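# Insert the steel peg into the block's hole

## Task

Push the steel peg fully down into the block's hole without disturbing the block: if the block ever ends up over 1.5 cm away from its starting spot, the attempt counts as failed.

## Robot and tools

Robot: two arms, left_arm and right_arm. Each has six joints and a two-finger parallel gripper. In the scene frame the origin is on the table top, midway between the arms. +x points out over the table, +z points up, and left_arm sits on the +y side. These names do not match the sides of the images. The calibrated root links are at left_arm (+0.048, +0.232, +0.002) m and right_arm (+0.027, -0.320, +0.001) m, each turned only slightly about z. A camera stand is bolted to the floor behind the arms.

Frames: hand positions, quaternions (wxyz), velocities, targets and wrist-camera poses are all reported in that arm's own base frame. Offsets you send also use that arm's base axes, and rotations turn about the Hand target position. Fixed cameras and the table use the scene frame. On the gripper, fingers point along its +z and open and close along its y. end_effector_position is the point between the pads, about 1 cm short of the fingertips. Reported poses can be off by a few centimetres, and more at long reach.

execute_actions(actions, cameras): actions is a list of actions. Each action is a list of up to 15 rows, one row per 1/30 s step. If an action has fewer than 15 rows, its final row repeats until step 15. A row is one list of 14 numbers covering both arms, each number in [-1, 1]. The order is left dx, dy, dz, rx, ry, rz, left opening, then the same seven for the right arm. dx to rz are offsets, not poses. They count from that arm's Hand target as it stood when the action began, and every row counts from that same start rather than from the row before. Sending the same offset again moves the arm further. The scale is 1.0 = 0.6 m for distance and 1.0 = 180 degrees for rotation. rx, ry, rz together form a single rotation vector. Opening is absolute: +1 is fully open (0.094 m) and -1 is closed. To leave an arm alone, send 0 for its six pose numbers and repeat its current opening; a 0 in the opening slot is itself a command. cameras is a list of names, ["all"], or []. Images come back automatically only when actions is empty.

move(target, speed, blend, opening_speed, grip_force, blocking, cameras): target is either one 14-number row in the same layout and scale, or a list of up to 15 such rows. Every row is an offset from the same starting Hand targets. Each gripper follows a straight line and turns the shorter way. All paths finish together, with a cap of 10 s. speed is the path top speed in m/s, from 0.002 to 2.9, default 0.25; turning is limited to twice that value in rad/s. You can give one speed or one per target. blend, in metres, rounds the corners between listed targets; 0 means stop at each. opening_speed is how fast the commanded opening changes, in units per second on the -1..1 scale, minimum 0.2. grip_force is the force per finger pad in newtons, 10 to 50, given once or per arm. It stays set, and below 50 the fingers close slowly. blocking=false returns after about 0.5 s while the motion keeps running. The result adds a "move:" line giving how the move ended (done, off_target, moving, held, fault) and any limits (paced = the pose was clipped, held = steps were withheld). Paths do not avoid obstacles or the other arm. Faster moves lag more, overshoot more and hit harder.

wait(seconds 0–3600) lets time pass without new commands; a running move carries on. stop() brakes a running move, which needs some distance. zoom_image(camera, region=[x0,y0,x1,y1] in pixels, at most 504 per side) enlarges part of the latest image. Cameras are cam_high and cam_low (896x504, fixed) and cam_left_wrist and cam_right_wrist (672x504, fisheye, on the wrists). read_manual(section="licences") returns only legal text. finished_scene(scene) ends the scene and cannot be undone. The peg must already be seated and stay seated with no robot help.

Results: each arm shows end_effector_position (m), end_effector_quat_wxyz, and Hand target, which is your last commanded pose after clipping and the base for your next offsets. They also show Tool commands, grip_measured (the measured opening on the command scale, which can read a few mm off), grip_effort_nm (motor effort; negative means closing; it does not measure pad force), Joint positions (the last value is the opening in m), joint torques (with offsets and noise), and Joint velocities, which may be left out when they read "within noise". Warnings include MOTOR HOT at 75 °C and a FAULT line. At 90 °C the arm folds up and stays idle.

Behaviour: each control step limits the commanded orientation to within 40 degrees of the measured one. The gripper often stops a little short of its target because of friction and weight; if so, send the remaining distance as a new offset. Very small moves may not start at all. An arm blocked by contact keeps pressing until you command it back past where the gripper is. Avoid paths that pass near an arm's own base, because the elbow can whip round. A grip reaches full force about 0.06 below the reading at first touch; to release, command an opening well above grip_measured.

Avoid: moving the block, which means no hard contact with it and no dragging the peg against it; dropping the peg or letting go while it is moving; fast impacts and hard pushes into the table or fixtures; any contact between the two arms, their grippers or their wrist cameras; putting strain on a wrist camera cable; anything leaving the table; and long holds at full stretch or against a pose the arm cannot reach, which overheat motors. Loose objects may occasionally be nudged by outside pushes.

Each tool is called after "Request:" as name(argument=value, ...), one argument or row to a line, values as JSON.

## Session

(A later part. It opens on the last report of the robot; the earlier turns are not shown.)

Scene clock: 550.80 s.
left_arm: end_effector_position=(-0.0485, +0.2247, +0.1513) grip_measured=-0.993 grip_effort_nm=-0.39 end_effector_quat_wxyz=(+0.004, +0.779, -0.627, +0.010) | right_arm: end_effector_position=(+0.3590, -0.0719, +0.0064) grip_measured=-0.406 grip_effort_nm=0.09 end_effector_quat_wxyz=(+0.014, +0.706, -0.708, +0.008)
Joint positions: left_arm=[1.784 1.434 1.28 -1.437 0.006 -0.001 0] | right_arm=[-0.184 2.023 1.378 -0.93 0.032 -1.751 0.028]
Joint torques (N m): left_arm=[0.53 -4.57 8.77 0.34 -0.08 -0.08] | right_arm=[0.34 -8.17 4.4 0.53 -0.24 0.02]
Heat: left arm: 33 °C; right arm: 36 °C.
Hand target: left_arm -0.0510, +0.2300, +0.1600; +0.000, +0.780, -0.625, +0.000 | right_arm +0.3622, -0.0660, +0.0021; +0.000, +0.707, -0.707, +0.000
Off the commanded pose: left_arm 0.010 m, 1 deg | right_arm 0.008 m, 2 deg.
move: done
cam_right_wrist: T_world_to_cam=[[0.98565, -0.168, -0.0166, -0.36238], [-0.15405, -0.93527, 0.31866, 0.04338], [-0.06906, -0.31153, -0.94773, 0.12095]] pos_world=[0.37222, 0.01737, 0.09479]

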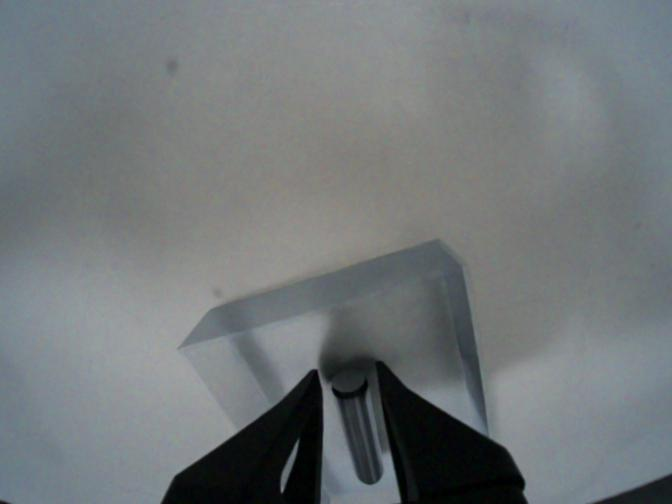

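Request:
move(
  target=[0,0,0,0,0,0,-1, 0,-0.015,0,0,0,0,-0.404],
  speed=0.04,
)

Request:
move(
  target=[0,0,0,0,0,0,-1, 0,0,0,0,0,0,-0.80],
  opening_speed=0.3,
  cameras=["cam_right_wrist"],
)

Request:
zoom_image(
  camera="cam_right_wrist",
  region=[260, 310, 440, 490],
)

Scene clock: 582.03 s.
left_arm: end_effector_position=(-0.0485, +0.2247, +0.1513) grip_measured=-0.993 grip_effort_nm=-0.39 end_effector_quat_wxyz=(+0.004, +0.779, -0.627, +0.010) | right_arm: end_effector_position=(+0.3579, -0.0774, +0.0064) grip_measured=-0.406 grip_effort_nm=0.08 end_effector_quat_wxyz=(+0.014, +0.703, -0.711, +0.008)
Joint positions: left_arm=[1.784 1.434 1.28 -1.437 0.006 -0.001 0] | right_arm=[-0.2 2.023 1.378 -0.93 0.032 -1.76 0.028]
Joint torques (N m): left_arm=[0.53 -4.57 8.76 0.33 -0.07 -0.07] | right_arm=[-0.47 -7.65 5 0.49 -0.24 -0.14]
Heat: left arm: 33 °C; right arm: 37 °C.
Hand target: left_arm -0.0510, +0.2300, +0.1600; +0.000, +0.780, -0.625, +0.000 | right_arm +0.3622, -0.0750, +0.0021; +0.000, +0.707, -0.707, +0.000
Off the commanded pose: left_arm 0.010 m, 1 deg | right_arm 0.007 m, 2 deg.
move: done

Scene clock: 583.87 s.
left_arm: end_effector_position=(-0.0485, +0.2247, +0.1513) grip_measured=-0.993 grip_effort_nm=-0.39 end_effector_quat_wxyz=(+0.004, +0.779, -0.627, +0.010) | right_arm: end_effector_position=(+0.3579, -0.0774, +0.0064) grip_measured=-0.652 grip_effort_nm=-1.04 end_effector_quat_wxyz=(+0.014, +0.704, -0.710, +0.007)
Joint positions: left_arm=[1.784 1.434 1.28 -1.437 0.006 -0.001 0] | right_arm=[-0.2 2.023 1.378 -0.93 0.032 -1.762 0.016]
Joint torques (N m): left_arm=[0.47 -4.57 8.79 0.33 -0.08 -0.1] | right_arm=[-0.46 -7.69 5 0.49 -0.23 -0.09]
Heat: left arm: 33 °C; right arm: 37 °C.
Hand target: left_arm -0.0510, +0.2300, +0.1600; +0.000, +0.780, -0.625, +0.000 | right_arm +0.3622, -0.0750, +0.0021; +0.000, +0.707, -0.707, +0.000
Off the commanded pose: left_arm 0.010 m, 1 deg | right_arm 0.007 m, 2 deg.
move: done
cam_right_wrist: T_world_to_cam=[[0.98485, -0.17255, -0.01698, -0.36224], [-0.15825, -0.93457, 0.31865, 0.03958], [-0.07085, -0.31113, -0.94772, 0.11982]] pos_world=[0.37151, 0.01177, 0.09479]

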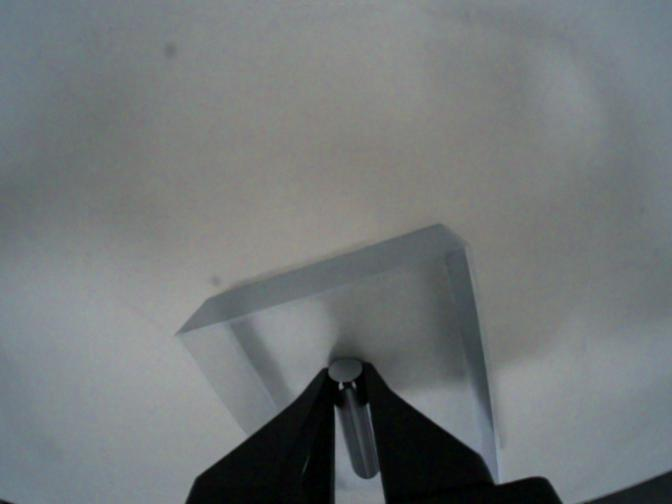

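Scaled by 2.800 from the camera's image (finer frame: 960x720).

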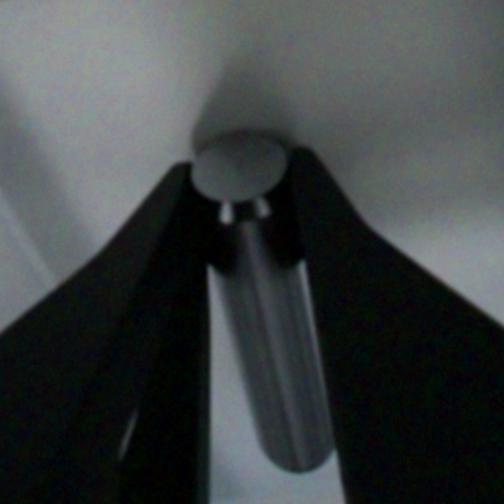

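Request:
move(
  target=[0,0,0,0,0,0,-1, 0,0,0.18,0,0,0,-0.80],
  speed=0.1,
  cameras=["all"],
)

Request:
zoom_image(
  camera="cam_right_wrist",
  region=[260, 310, 440, 490],
)

Scene clock: 600.43 s.
left_arm: end_effector_position=(-0.0485, +0.2247, +0.1513) grip_measured=-0.993 grip_effort_nm=-0.39 end_effector_quat_wxyz=(+0.004, +0.779, -0.627, +0.010) | right_arm: end_effector_position=(+0.3554, -0.0769, +0.0835) grip_measured=-0.652 grip_effort_nm=-1.03 end_effector_quat_wxyz=(+0.031, +0.704, -0.709, -0.017)
Joint positions: left_arm=[1.784 1.434 1.28 -1.437 0.006 -0.001 0] | right_arm=[-0.2 1.995 1.653 -1.292 0.032 -1.762 0.016]
Joint torques (N m): left_arm=[0.5 -4.55 8.76 0.32 -0.08 -0.07] | right_arm=[-0.46 -13.03 7.92 -0.04 -0.21 -0.13]
Heat: left arm: 33 °C; right arm: 37 °C.
Hand target: left_arm -0.0510, +0.2300, +0.1600; +0.000, +0.780, -0.625, +0.000 | right_arm +0.3622, -0.0750, +0.1101; +0.000, +0.707, -0.707, +0.000
Off the commanded pose: left_arm 0.010 m, 1 deg | right_arm 0.028 m, 4 deg.
move: off_target (right_arm)
cam_left_wrist: T_world_to_cam=[[0.99653, 0.08009, 0.0227, 0.02938], [0.06924, -0.94886, 0.30802, 0.22439], [0.0462, -0.30538, -0.95111, 0.33138]] pos_world=[-0.06013, 0.31176, 0.24539]
cam_right_wrist: T_world_to_cam=[[0.98211, -0.17193, -0.07676, -0.35241], [-0.13956, -0.93837, 0.31619, 0.00834], [-0.12639, -0.29982, -0.94559, 0.21333]] pos_world=[0.37423, 0.0112, 0.17204]

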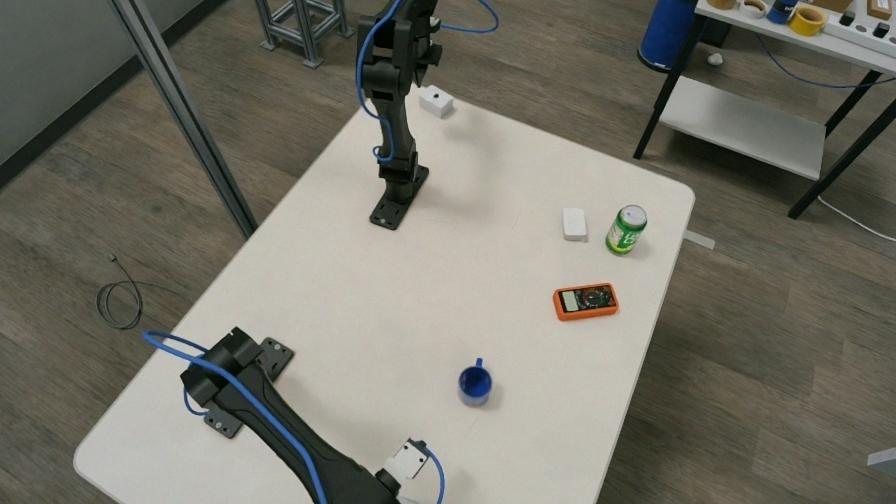

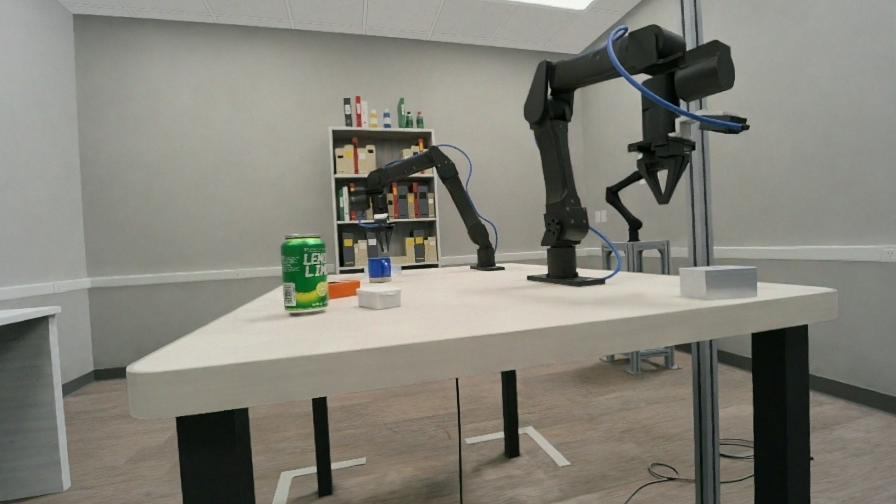

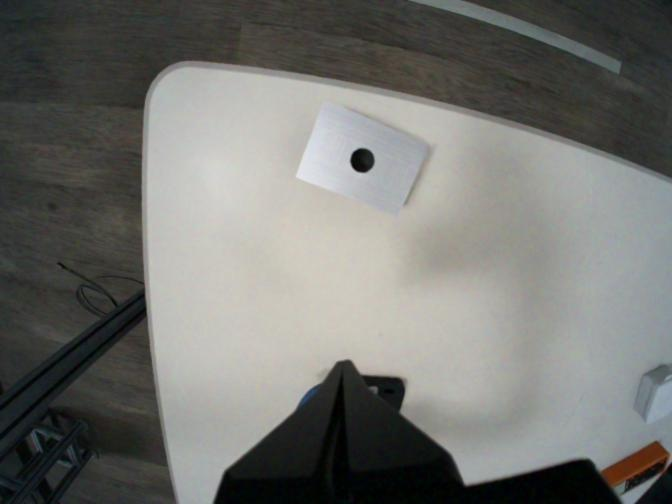

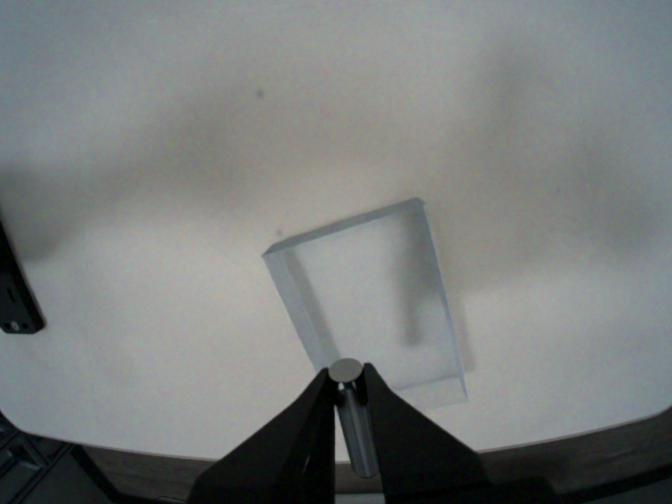

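Scaled by 2.800 from the camera's image (finer frame: 960x720).

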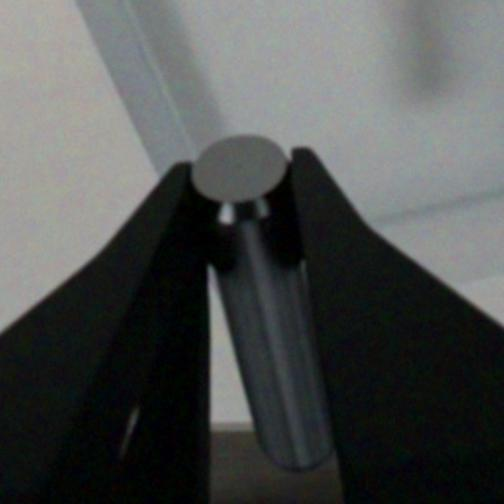

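Request:
move(
  target=[
    [0.2517,0.0333,0.0667,0.0562,-0.0046,-0.1912,1, 0,0,0.0833,0,0,-0.2,-0.80],
    [0.5017,-0.25,0.1,0.1847,-0.1055,-0.4537,1, -0.0728,0.1545,0.0833,0,0,-0.5,-0.80],
    [0.5017,-0.6833,0.0667,0.2491,-0.3799,-0.6668,1, -0.1457,0.3088,0.075,0,0,-0.8256,-0.80],
  ],
  speed=0.25,
  blend=[0.04,0.04,0],
  cameras=["all"],
)

Scene clock: 729.43 s.
left_arm: end_effector_position=(+0.2477, -0.1761, +0.1945) grip_measured=+0.998 grip_effort_nm=0.07 end_effector_quat_wxyz=(+0.495, +0.259, +0.814, -0.160) | right_arm: end_effector_position=(+0.2735, +0.1100, +0.1423) grip_measured=-0.652 grip_effort_nm=-1.03 end_effector_quat_wxyz=(-0.022, +0.485, +0.874, -0.019)
Joint positions: left_arm=[-0.622 0.762 0.556 -0.27 0 -0.006 0.094] | right_arm=[0.372 1.713 1.522 -1.437 -0.011 1.384 0.016]
Joint velocities: left_arm=[within noise] | right_arm=[-0.002 0.002 -0.002 -0.051 -0.154 0.037 0]
Joint torques (N m): left_arm=[-0.35 -0.42 5.83 2.66 0.01 0.05] | right_arm=[0.43 -10.43 4.62 0.36 0.08 0.14]
Heat: left arm: 33 °C; right arm: 48 °C.
Hand target: left_arm +0.2500, -0.1800, +0.2000; +0.511, +0.260, +0.802, -0.166 | right_arm +0.2748, +0.1103, +0.1551; +0.000, +0.489, +0.872, +0.000
Off the commanded pose: left_arm 0.007 m, 2 deg | right_arm 0.013 m, 3 deg.
move: off_target (right_arm)
cam_left_wrist: T_world_to_cam=[[-0.63531, -0.76474, -0.1075, 0.04599], [-0.48887, 0.50602, -0.7106, 0.40279], [0.59782, -0.39889, -0.69534, 0.03355]] pos_world=[0.20607, -0.15526, 0.31449]
cam_right_wrist: T_world_to_cam=[[-0.92228, -0.38397, 0.04437, 0.2917], [-0.35443, 0.88592, 0.29922, 0.01413], [-0.15419, 0.26024, -0.95315, 0.26176]] pos_world=[0.3144, 0.03136, 0.23233]

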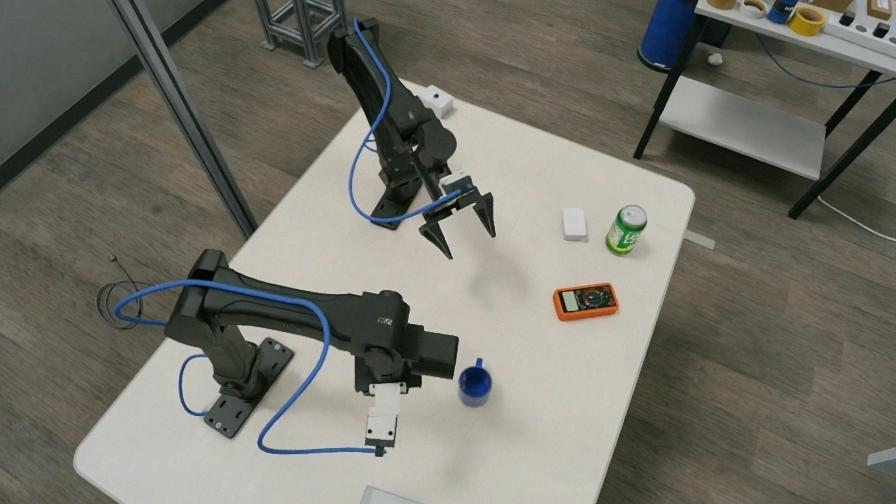

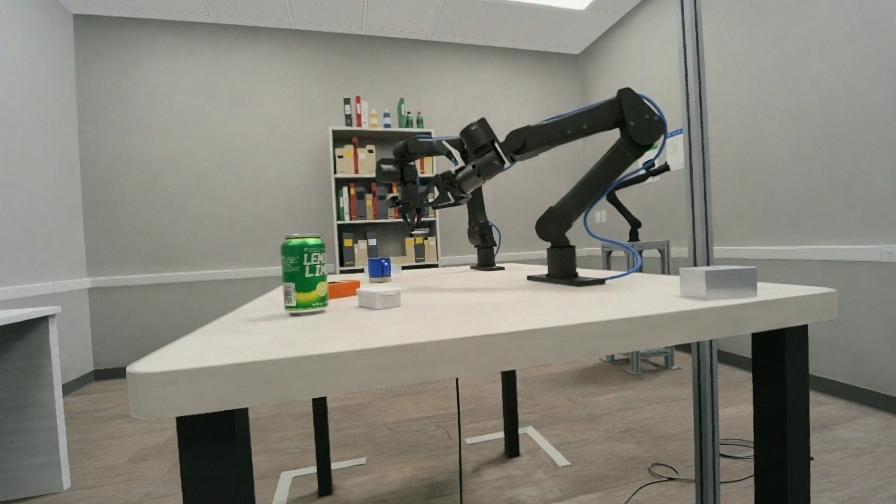

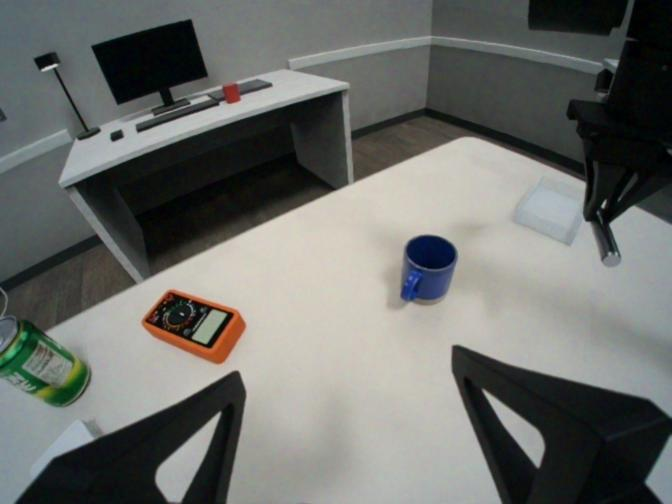

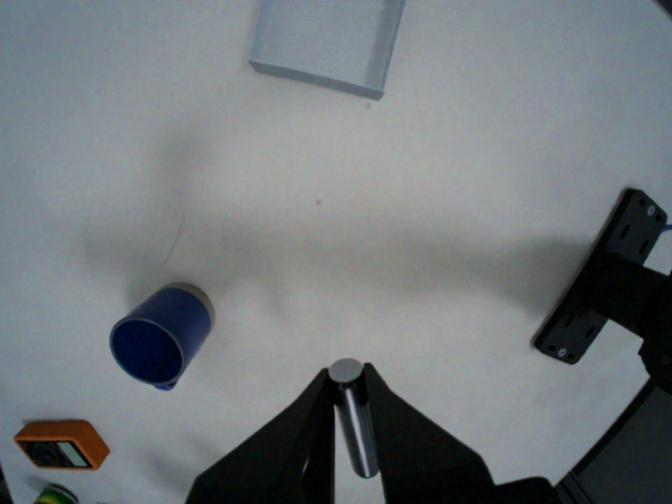

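Request:
move(
  target=[-0.1337,-0.2905,-0.0667,-0.1068,-0.0906,-0.151,1, 0,0,0,0,0,0,-0.80],
  speed=0.2,
  cameras=["all"],
)

Scene clock: 746.37 s.
left_arm: end_effector_position=(+0.1740, -0.3540, +0.1545) grip_measured=+0.998 grip_effort_nm=0.07 end_effector_quat_wxyz=(+0.594, +0.372, +0.615, -0.362) | right_arm: end_effector_position=(+0.2735, +0.1100, +0.1423) grip_measured=-0.652 grip_effort_nm=-1.03 end_effector_quat_wxyz=(-0.022, +0.485, +0.874, -0.019)
Joint positions: left_arm=[-1.137 1.572 0.273 1.266 -0.045 -0.005 0.094] | right_arm=[0.372 1.713 1.522 -1.437 -0.011 1.384 0.016]
Joint torques (N m): left_arm=[-0.34 -4.37 3.52 2.7 0.12 0.05] | right_arm=[0.44 -10.47 4.64 0.36 0.07 0.12]
Heat: left arm: 33 °C; right arm: 45 °C.
Hand target: left_arm +0.1698, -0.3543, +0.1600; +0.601, +0.373, +0.601, -0.373 | right_arm +0.2748, +0.1103, +0.1551; +0.000, +0.489, +0.872, +0.000
Off the commanded pose: left_arm 0.007 m, 2 deg | right_arm 0.013 m, 3 deg.
move: done
cam_left_wrist: T_world_to_cam=[[-0.88843, -0.44005, -0.13054, 0.02133], [-0.03252, 0.34404, -0.93839, 0.32685], [0.45785, -0.82945, -0.31997, -0.20729]] pos_world=[0.12449, -0.275, 0.24318]
cam_right_wrist: T_world_to_cam=[[-0.92228, -0.38397, 0.04437, 0.2917], [-0.35443, 0.88592, 0.29922, 0.01413], [-0.15419, 0.26024, -0.95315, 0.26176]] pos_world=[0.3144, 0.03136, 0.23233]

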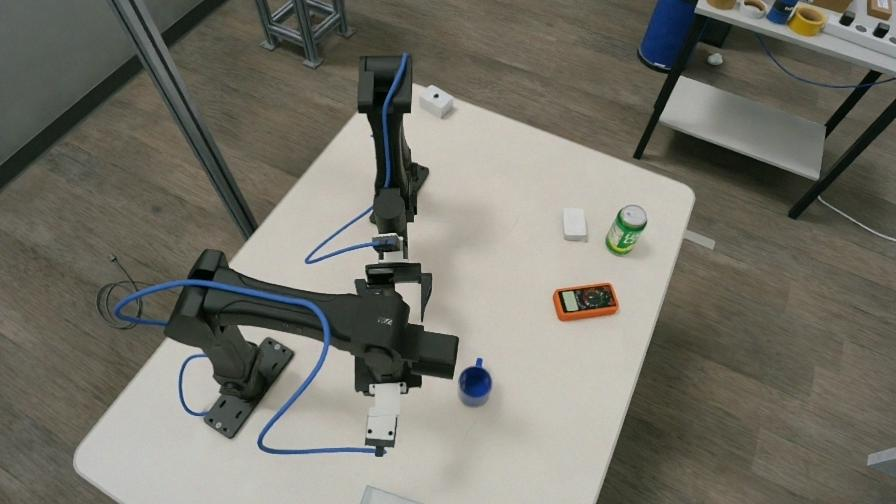

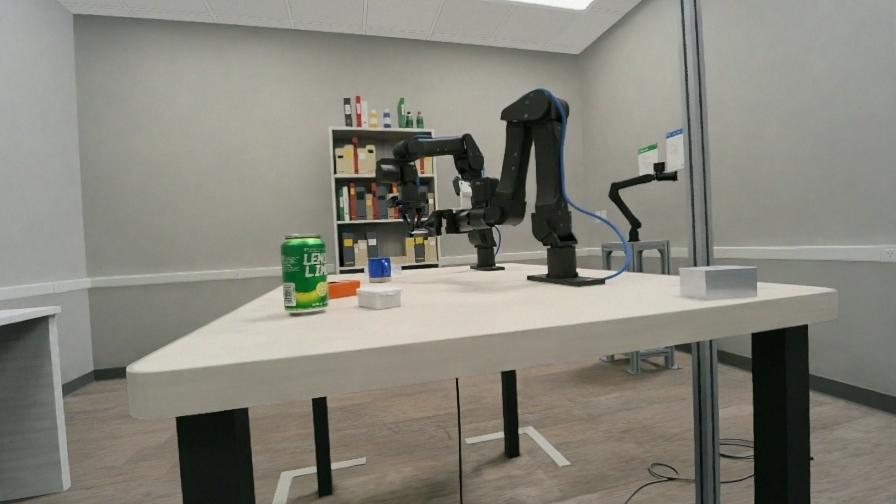

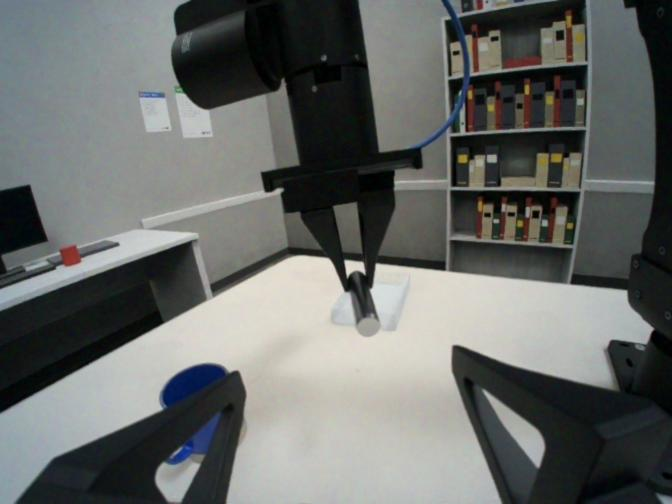

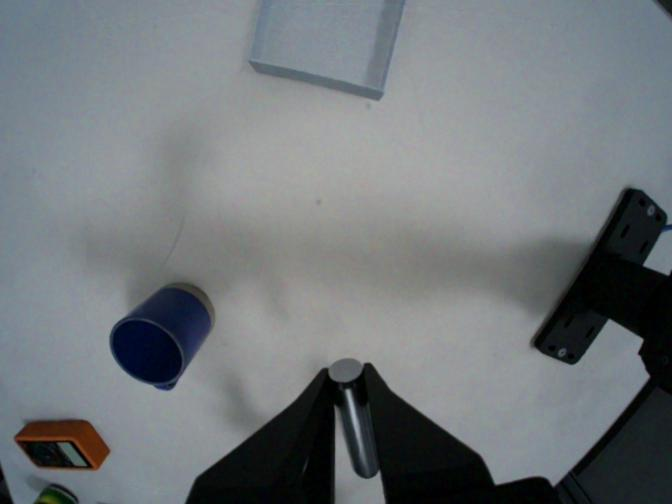

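Request:
zoom_image(
  camera="cam_left_wrist",
  region=[290, 220, 440, 360],
)

Scaled by 3.360 from the camera's image (finer frame: 960x720).

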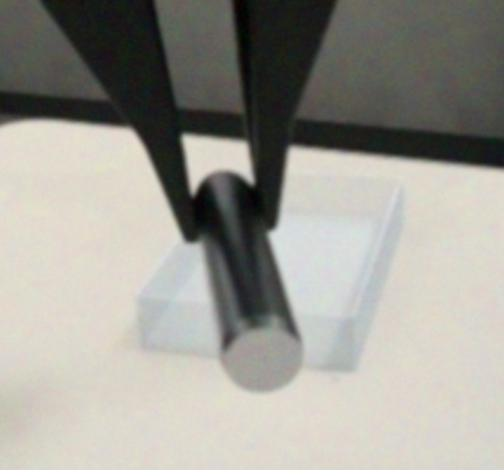

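Request:
move(
  target=[-0.0237,-0.0075,-0.0142,-0.01,-0.005,0,1, 0,0,0,0,0,0,-0.80],
  speed=0.1,
  cameras=["cam_left_wrist"],
)

Request:
zoom_image(
  camera="cam_left_wrist",
  region=[270, 220, 420, 360],
)

Scene clock: 789.30 s.
left_arm: end_effector_position=(+0.1557, -0.3601, +0.1432) grip_measured=+0.998 grip_effort_nm=0.07 end_effector_quat_wxyz=(+0.598, +0.375, +0.602, -0.373) | right_arm: end_effector_position=(+0.2735, +0.1100, +0.1423) grip_measured=-0.652 grip_effort_nm=-1.04 end_effector_quat_wxyz=(-0.022, +0.485, +0.874, -0.019)
Joint positions: left_arm=[-1.208 1.693 0.246 1.441 -0.093 -0.001 0.094] | right_arm=[0.372 1.713 1.522 -1.437 -0.011 1.384 0.016]
Joint torques (N m): left_arm=[-0.47 -4.67 3.21 2.78 -0.1 0.06] | right_arm=[0.42 -10.48 4.6 0.36 0.08 0.13]
Heat: left arm: 34 °C; right arm: 42 °C.
Hand target: left_arm +0.1556, -0.3588, +0.1515; +0.611, +0.366, +0.591, -0.379 | right_arm +0.2748, +0.1103, +0.1551; +0.000, +0.489, +0.872, +0.000
Off the commanded pose: left_arm 0.008 m, 2 deg | right_arm 0.013 m, 3 deg.
move: done
cam_left_wrist: T_world_to_cam=[[-0.8966, -0.42232, -0.1332, 0.00907], [-0.01183, 0.32353, -0.94615, 0.30825], [0.44267, -0.84674, -0.29507, -0.21492]] pos_world=[0.10691, -0.27788, 0.22944]

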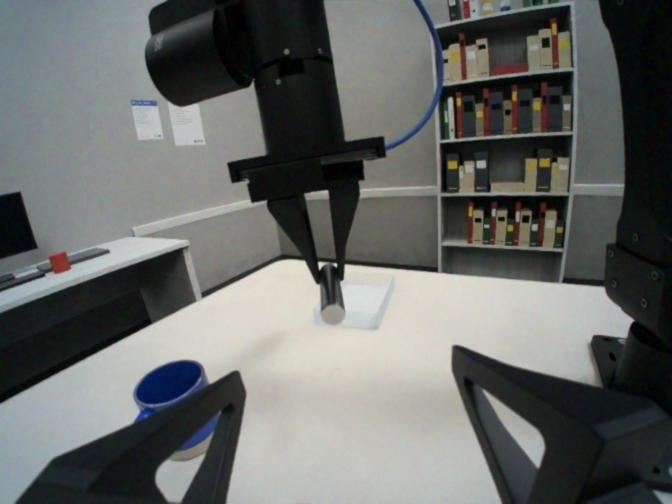

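Scaled by 3.360 from the camera's image (finer frame: 960x720).

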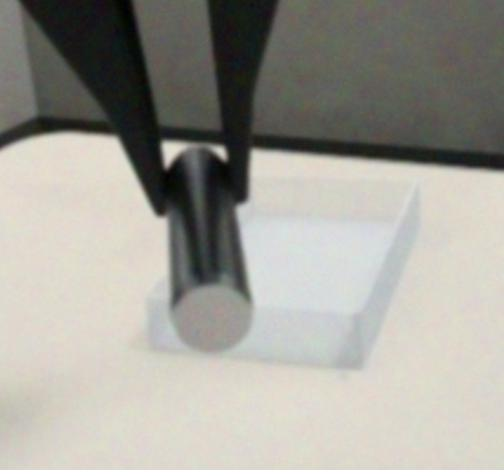

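Request:
move(
  target=[0.0407,-0.0622,-0.0038,-0.009,-0.0044,0.0145,1, 0,0,0,0,0,0,-0.80],
  speed=0.08,
  cameras=["cam_left_wrist"],
)

Request:
zoom_image(
  camera="cam_left_wrist",
  region=[270, 220, 420, 380],
)

Scene clock: 806.30 s.
left_arm: end_effector_position=(+0.1740, -0.3912, +0.1267) grip_measured=+0.998 grip_effort_nm=0.07 end_effector_quat_wxyz=(+0.600, +0.370, +0.612, -0.358) | right_arm: end_effector_position=(+0.2735, +0.1100, +0.1423) grip_measured=-0.652 grip_effort_nm=-1.04 end_effector_quat_wxyz=(-0.022, +0.485, +0.874, -0.019)
Joint positions: left_arm=[-1.208 1.865 0.384 1.458 -0.126 0.003 0.094] | right_arm=[0.372 1.713 1.522 -1.437 -0.011 1.384 0.016]
Joint torques (N m): left_arm=[0.17 -5.94 5.82 2.97 -0.12 0.05] | right_arm=[0.39 -10.5 4.57 0.36 0.07 0.14]
Heat: left arm: 35 °C; right arm: 41 °C.
Hand target: left_arm +0.1800, -0.3961, +0.1492; +0.629, +0.347, +0.589, -0.371 | right_arm +0.2748, +0.1103, +0.1551; +0.000, +0.489, +0.872, +0.000
Off the commanded pose: left_arm 0.024 m, 5 deg | right_arm 0.013 m, 3 deg.
move: off_target (left_arm)
cam_left_wrist: T_world_to_cam=[[-0.8821, -0.44984, -0.13978, -0.00239], [-0.02437, 0.33991, -0.94014, 0.31077], [0.47043, -0.8259, -0.31079, -0.24893]] pos_world=[0.12256, -0.3123, 0.21447]

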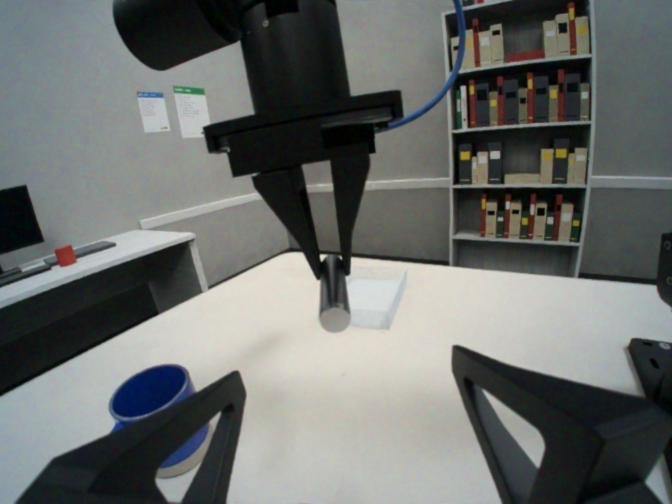

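Scaled by 3.150 from the camera's image (finer frame: 960x720).

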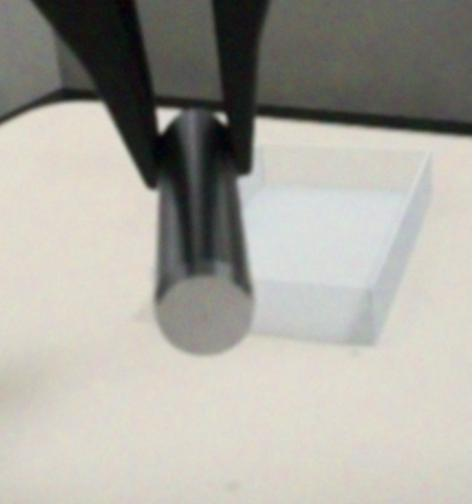

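Request:
move(
  target=[0.0062,-0.0043,0.03,-0.0245,-0.013,0.0083,1, 0,0,0,0,0,0,-0.80],
  speed=0.08,
  cameras=["cam_left_wrist"],
)

Request:
zoom_image(
  camera="cam_left_wrist",
  region=[270, 220, 420, 380],
)

Scene clock: 826.80 s.
left_arm: end_effector_position=(+0.1821, -0.3930, +0.1352) grip_measured=+0.998 grip_effort_nm=0.07 end_effector_quat_wxyz=(+0.617, +0.355, +0.609, -0.350) | right_arm: end_effector_position=(+0.2735, +0.1100, +0.1423) grip_measured=-0.652 grip_effort_nm=-1.04 end_effector_quat_wxyz=(-0.022, +0.485, +0.874, -0.019)
Joint positions: left_arm=[-1.208 1.87 0.407 1.468 -0.165 0.012 0.094] | right_arm=[0.372 1.713 1.522 -1.437 -0.011 1.384 0.016]
Joint torques (N m): left_arm=[-0.58 -7.05 5.91 3.16 -0.09 0.05] | right_arm=[0.46 -10.39 4.55 0.36 0.08 0.12]
Heat: left arm: 38 °C; right arm: 41 °C.
Hand target: left_arm +0.1837, -0.3987, +0.1672; +0.658, +0.322, +0.566, -0.378 | right_arm +0.2748, +0.1103, +0.1551; +0.000, +0.489, +0.872, +0.000
Off the commanded pose: left_arm 0.033 m, 8 deg | right_arm 0.013 m, 3 deg.
joint sent to its limit (left arm) — joint 4 (wrist pitch), upper limit. The joint targets are off in position and orientation.
move: off_target (left_arm)
cam_left_wrist: T_world_to_cam=[[-0.86151, -0.48645, -0.14549, -0.01232], [-0.01932, 0.31774, -0.94798, 0.31098], [0.50737, -0.81389, -0.28313, -0.2574]] pos_world=[0.126, -0.3143, 0.22013]

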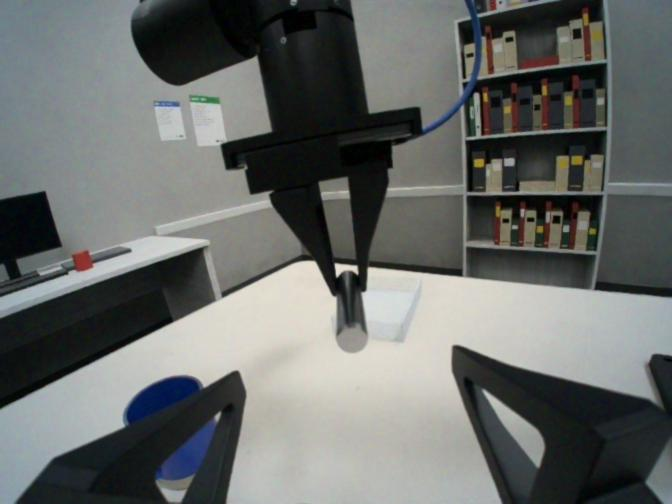

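Scaled by 3.150 from the camera's image (finer frame: 960x720).

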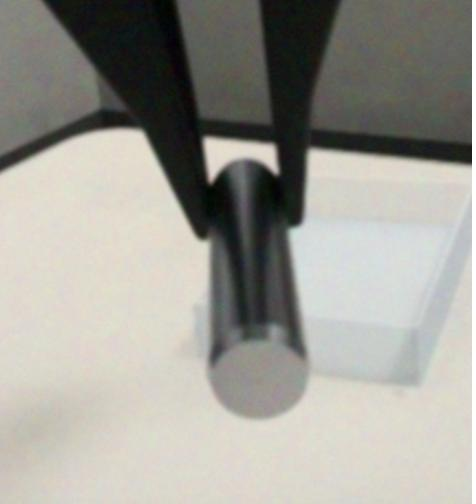

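Request:
move(
  target=[0.0069,-0.0248,0.005,0,0,0,1, 0,0,-0.0175,0,0,0,-0.80],
  speed=0.08,
  cameras=["cam_left_wrist"],
)

Request:
zoom_image(
  camera="cam_left_wrist",
  region=[270, 240, 420, 400],
)

Scene clock: 846.90 s.
left_arm: end_effector_position=(+0.1884, -0.4075, +0.1427) grip_measured=+0.998 grip_effort_nm=0.07 end_effector_quat_wxyz=(+0.627, +0.348, +0.601, -0.354) | right_arm: end_effector_position=(+0.2730, +0.1098, +0.1324) grip_measured=-0.652 grip_effort_nm=-1.04 end_effector_quat_wxyz=(-0.022, +0.485, +0.874, -0.018)
Joint positions: left_arm=[-1.208 1.905 0.473 1.468 -0.169 0.017 0.094] | right_arm=[0.372 1.708 1.478 -1.396 -0.011 1.384 0.016]
Joint torques (N m): left_arm=[-0.39 -6.67 6.16 3.16 -0.09 0.04] | right_arm=[0.47 -10.41 4.6 0.34 0.07 0.13]
Heat: left arm: 42 °C; right arm: 41 °C.
Hand target: left_arm +0.1878, -0.4136, +0.1702; +0.658, +0.322, +0.566, -0.378 | right_arm +0.2748, +0.1103, +0.1446; +0.000, +0.489, +0.872, +0.000
Off the commanded pose: left_arm 0.028 m, 7 deg | right_arm 0.012 m, 3 deg.
joint sent to its limit (left arm) — joint 4 (wrist pitch), upper limit. The joint targets are off in position, not in orientation.
move: off_target (left_arm, right_arm)
cam_left_wrist: T_world_to_cam=[[-0.85706, -0.4943, -0.1453, -0.01679], [-0.00661, 0.29255, -0.95623, 0.31131], [0.51517, -0.81859, -0.254, -0.27781]] pos_world=[0.13078, -0.32678, 0.22468]

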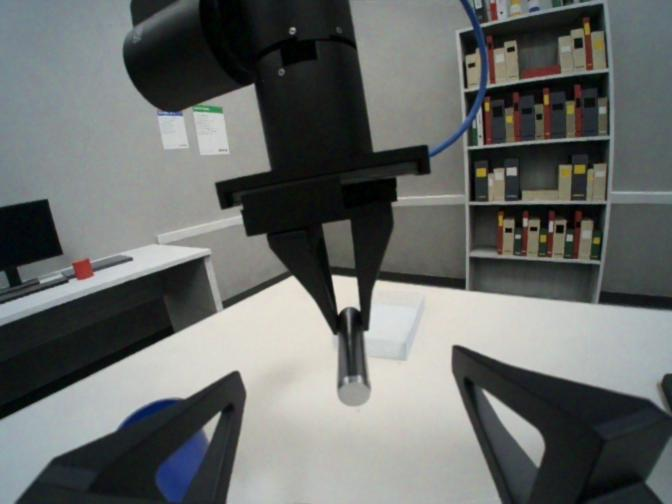

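Scaled by 3.150 from the camera's image (finer frame: 960x720).

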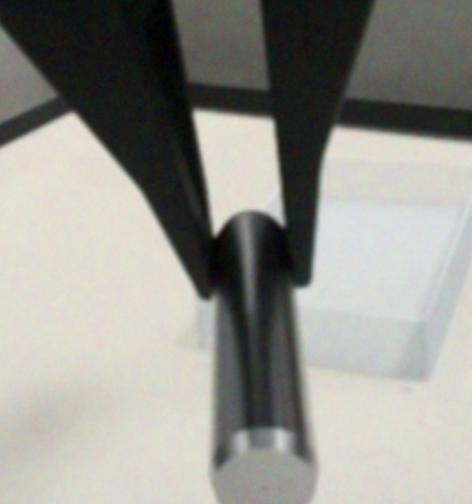

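Request:
move(
  target=[-0.0085,-0.005,-0.015,0,0,0,1, 0,0,0,0,0,0,-0.80],
  speed=0.08,
  cameras=["cam_left_wrist"],
)

Request:
zoom_image(
  camera="cam_left_wrist",
  region=[270, 260, 430, 430],
)

Scene clock: 861.17 s.
left_arm: end_effector_position=(+0.1819, -0.4105, +0.1332) grip_measured=+0.998 grip_effort_nm=0.07 end_effector_quat_wxyz=(+0.620, +0.354, +0.606, -0.350) | right_arm: end_effector_position=(+0.2730, +0.1098, +0.1324) grip_measured=-0.652 grip_effort_nm=-1.03 end_effector_quat_wxyz=(-0.022, +0.485, +0.874, -0.018)
Joint positions: left_arm=[-1.232 1.928 0.473 1.47 -0.191 0.017 0.094] | right_arm=[0.372 1.708 1.478 -1.396 -0.011 1.384 0.016]
Joint torques (N m): left_arm=[-0.39 -6.93 6.05 3.16 -0.09 0.04] | right_arm=[0.44 -10.43 4.56 0.36 0.09 0.13]
Heat: left arm: 44 °C; right arm: 43 °C.
Hand target: left_arm +0.1827, -0.4166, +0.1612; +0.658, +0.322, +0.566, -0.378 | right_arm +0.2748, +0.1103, +0.1446; +0.000, +0.489, +0.872, +0.000
Off the commanded pose: left_arm 0.029 m, 8 deg | right_arm 0.012 m, 3 deg.
joint sent to its limit (left arm) — joint 4 (wrist pitch), upper limit. The joint targets are off in position and orientation.
move: off_target (left_arm)
cam_left_wrist: T_world_to_cam=[[-0.85973, -0.48873, -0.14834, -0.02215], [-0.01321, 0.31161, -0.95012, 0.31127], [0.51057, -0.81489, -0.27436, -0.27424]] pos_world=[0.12509, -0.33129, 0.21722]

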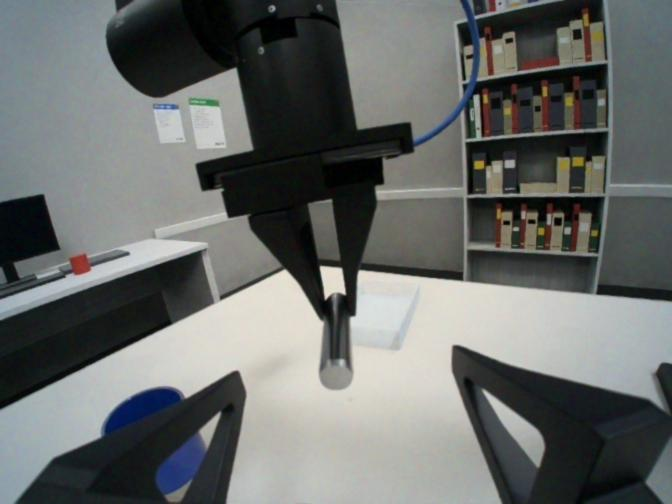

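Scaled by 2.965 from the camera's image (finer frame: 960x720).

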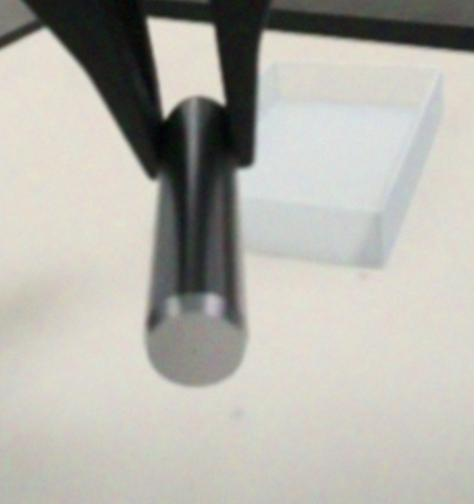

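Request:
move(
  target=[0.034,-0.0305,0,0,0,0,1, 0,0,0,0,0,0,-0.80],
  speed=0.06,
  cameras=["cam_left_wrist","cam_right_wrist"],
)

Request:
zoom_image(
  camera="cam_left_wrist",
  region=[250, 260, 450, 460],
)

Scene clock: 876.40 s.
left_arm: end_effector_position=(+0.2005, -0.4299, +0.1348) grip_measured=+0.998 grip_effort_nm=0.07 end_effector_quat_wxyz=(+0.629, +0.345, +0.600, -0.353) | right_arm: end_effector_position=(+0.2730, +0.1098, +0.1324) grip_measured=-0.652 grip_effort_nm=-1.03 end_effector_quat_wxyz=(-0.022, +0.485, +0.874, -0.018)
Joint positions: left_arm=[-1.2 2.005 0.577 1.47 -0.168 0.017 0.094] | right_arm=[0.372 1.708 1.478 -1.396 -0.011 1.384 0.016]
Joint torques (N m): left_arm=[0.55 -7.54 6.13 3.12 0.13 0.03] | right_arm=[0.49 -10.39 4.59 0.34 0.08 0.12]
Heat: left arm: 46 °C; right arm: 44 °C.
Hand target: left_arm +0.2031, -0.4349, +0.1612; +0.658, +0.322, +0.566, -0.378 | right_arm +0.2748, +0.1103, +0.1446; +0.000, +0.489, +0.872, +0.000
Off the commanded pose: left_arm 0.027 m, 6 deg | right_arm 0.012 m, 3 deg.
joint sent to its limit (left arm) — joint 4 (wrist pitch), upper limit. The joint targets are off in position, not in orientation.
move: off_target (left_arm)
cam_left_wrist: T_world_to_cam=[[-0.8537, -0.50036, -0.14433, -0.02209], [-0.00628, 0.28703, -0.9579, 0.30816], [0.52072, -0.81686, -0.24818, -0.30553]] pos_world=[0.14217, -0.34908, 0.21618]
cam_right_wrist: T_world_to_cam=[[-0.92236, -0.38396, 0.04278, 0.29185], [-0.35484, 0.88575, 0.29924, 0.01727], [-0.15279, 0.26083, -0.95322, 0.25186]] pos_world=[0.3138, 0.03106, 0.22243]

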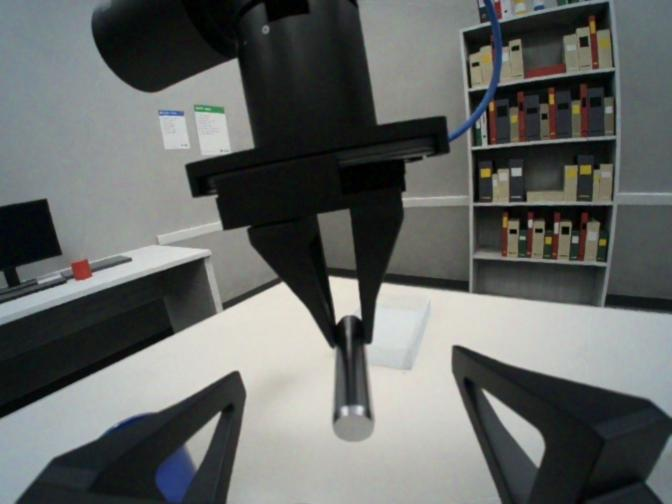

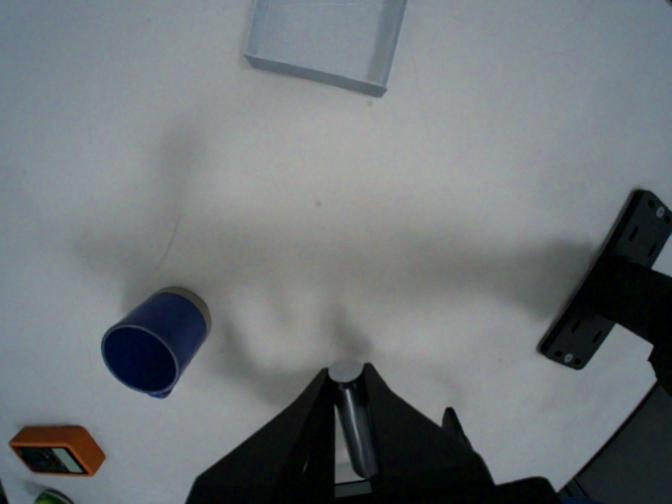

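Scaled by 2.520 from the camera's image (finer frame: 960x720).

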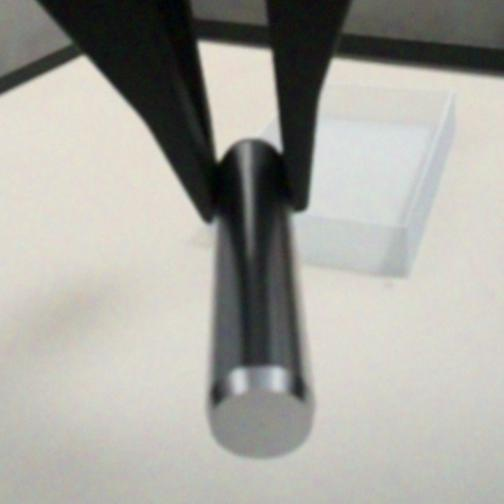

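Request:
move(
  target=[0,0,0,0,0,0,-0.78, 0,0,0,0,0,0,-0.80],
  opening_speed=0.4,
  grip_force=[20, 50],
  cameras=["cam_left_wrist","cam_right_wrist"],
)

Request:
zoom_image(
  camera="cam_left_wrist",
  region=[250, 260, 450, 460],
)

Scene clock: 893.10 s.
left_arm: end_effector_position=(+0.1991, -0.4307, +0.1348) grip_measured=-0.661 grip_effort_nm=-0.49 end_effector_quat_wxyz=(+0.628, +0.347, +0.599, -0.356) | right_arm: end_effector_position=(+0.2739, +0.1098, +0.1324) grip_measured=-0.652 grip_effort_nm=-1.04 end_effector_quat_wxyz=(-0.020, +0.485, +0.874, -0.017)
Joint positions: left_arm=[-1.2 2.005 0.577 1.47 -0.158 0.017 0.016] | right_arm=[0.372 1.708 1.478 -1.393 -0.009 1.384 0.016]
Joint torques (N m): left_arm=[0.46 -7.53 6.13 3.15 0.1 0.03] | right_arm=[0.43 -10.37 4.63 0.33 0.07 0.14]
Heat: left arm: 48 °C; right arm: 45 °C.
Hand target: left_arm +0.2031, -0.4349, +0.1612; +0.658, +0.322, +0.566, -0.378 | right_arm +0.2748, +0.1103, +0.1446; +0.000, +0.489, +0.872, +0.000
Off the commanded pose: left_arm 0.027 m, 6 deg | right_arm 0.012 m, 3 deg.
joint sent to its limit (left arm) — joint 4 (wrist pitch), upper limit. The joint targets are off in position, not in orientation.
grip_force (N): 20, 50
move: done
cam_left_wrist: T_world_to_cam=[[-0.85818, -0.49253, -0.14472, -0.01938], [-0.00329, 0.28719, -0.95787, 0.30787], [0.51335, -0.82154, -0.24808, -0.30603]] pos_world=[0.14148, -0.34938, 0.21618]
cam_right_wrist: T_world_to_cam=[[-0.92247, -0.38402, 0.03978, 0.29306], [-0.35592, 0.88581, 0.29777, 0.018], [-0.14958, 0.26052, -0.95381, 0.25114]] pos_world=[0.31431, 0.03116, 0.22252]

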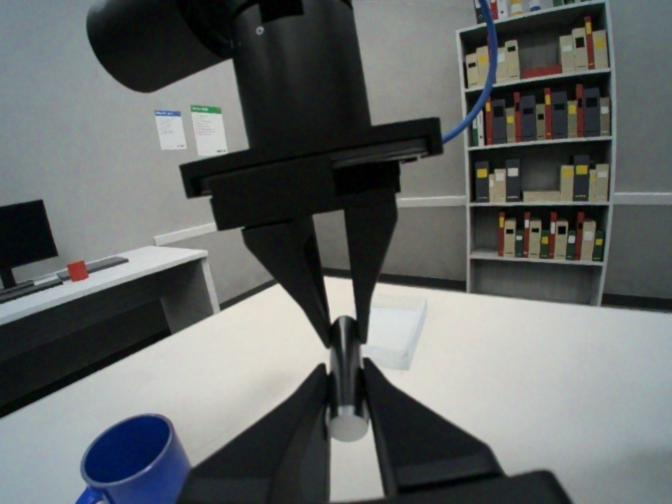

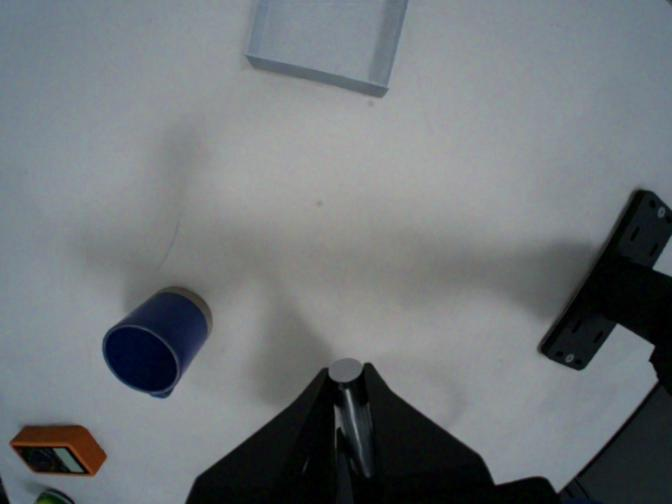

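Scaled by 2.520 from the camera's image (finer frame: 960x720).

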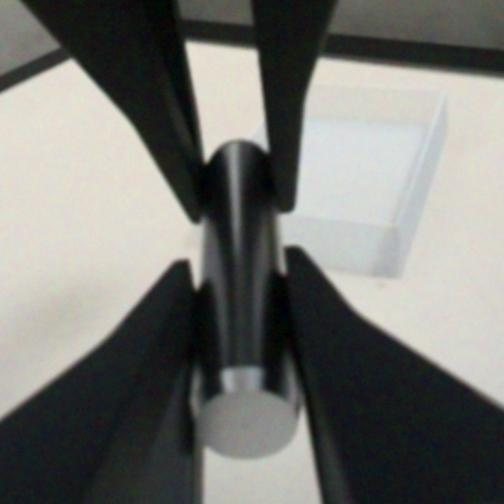

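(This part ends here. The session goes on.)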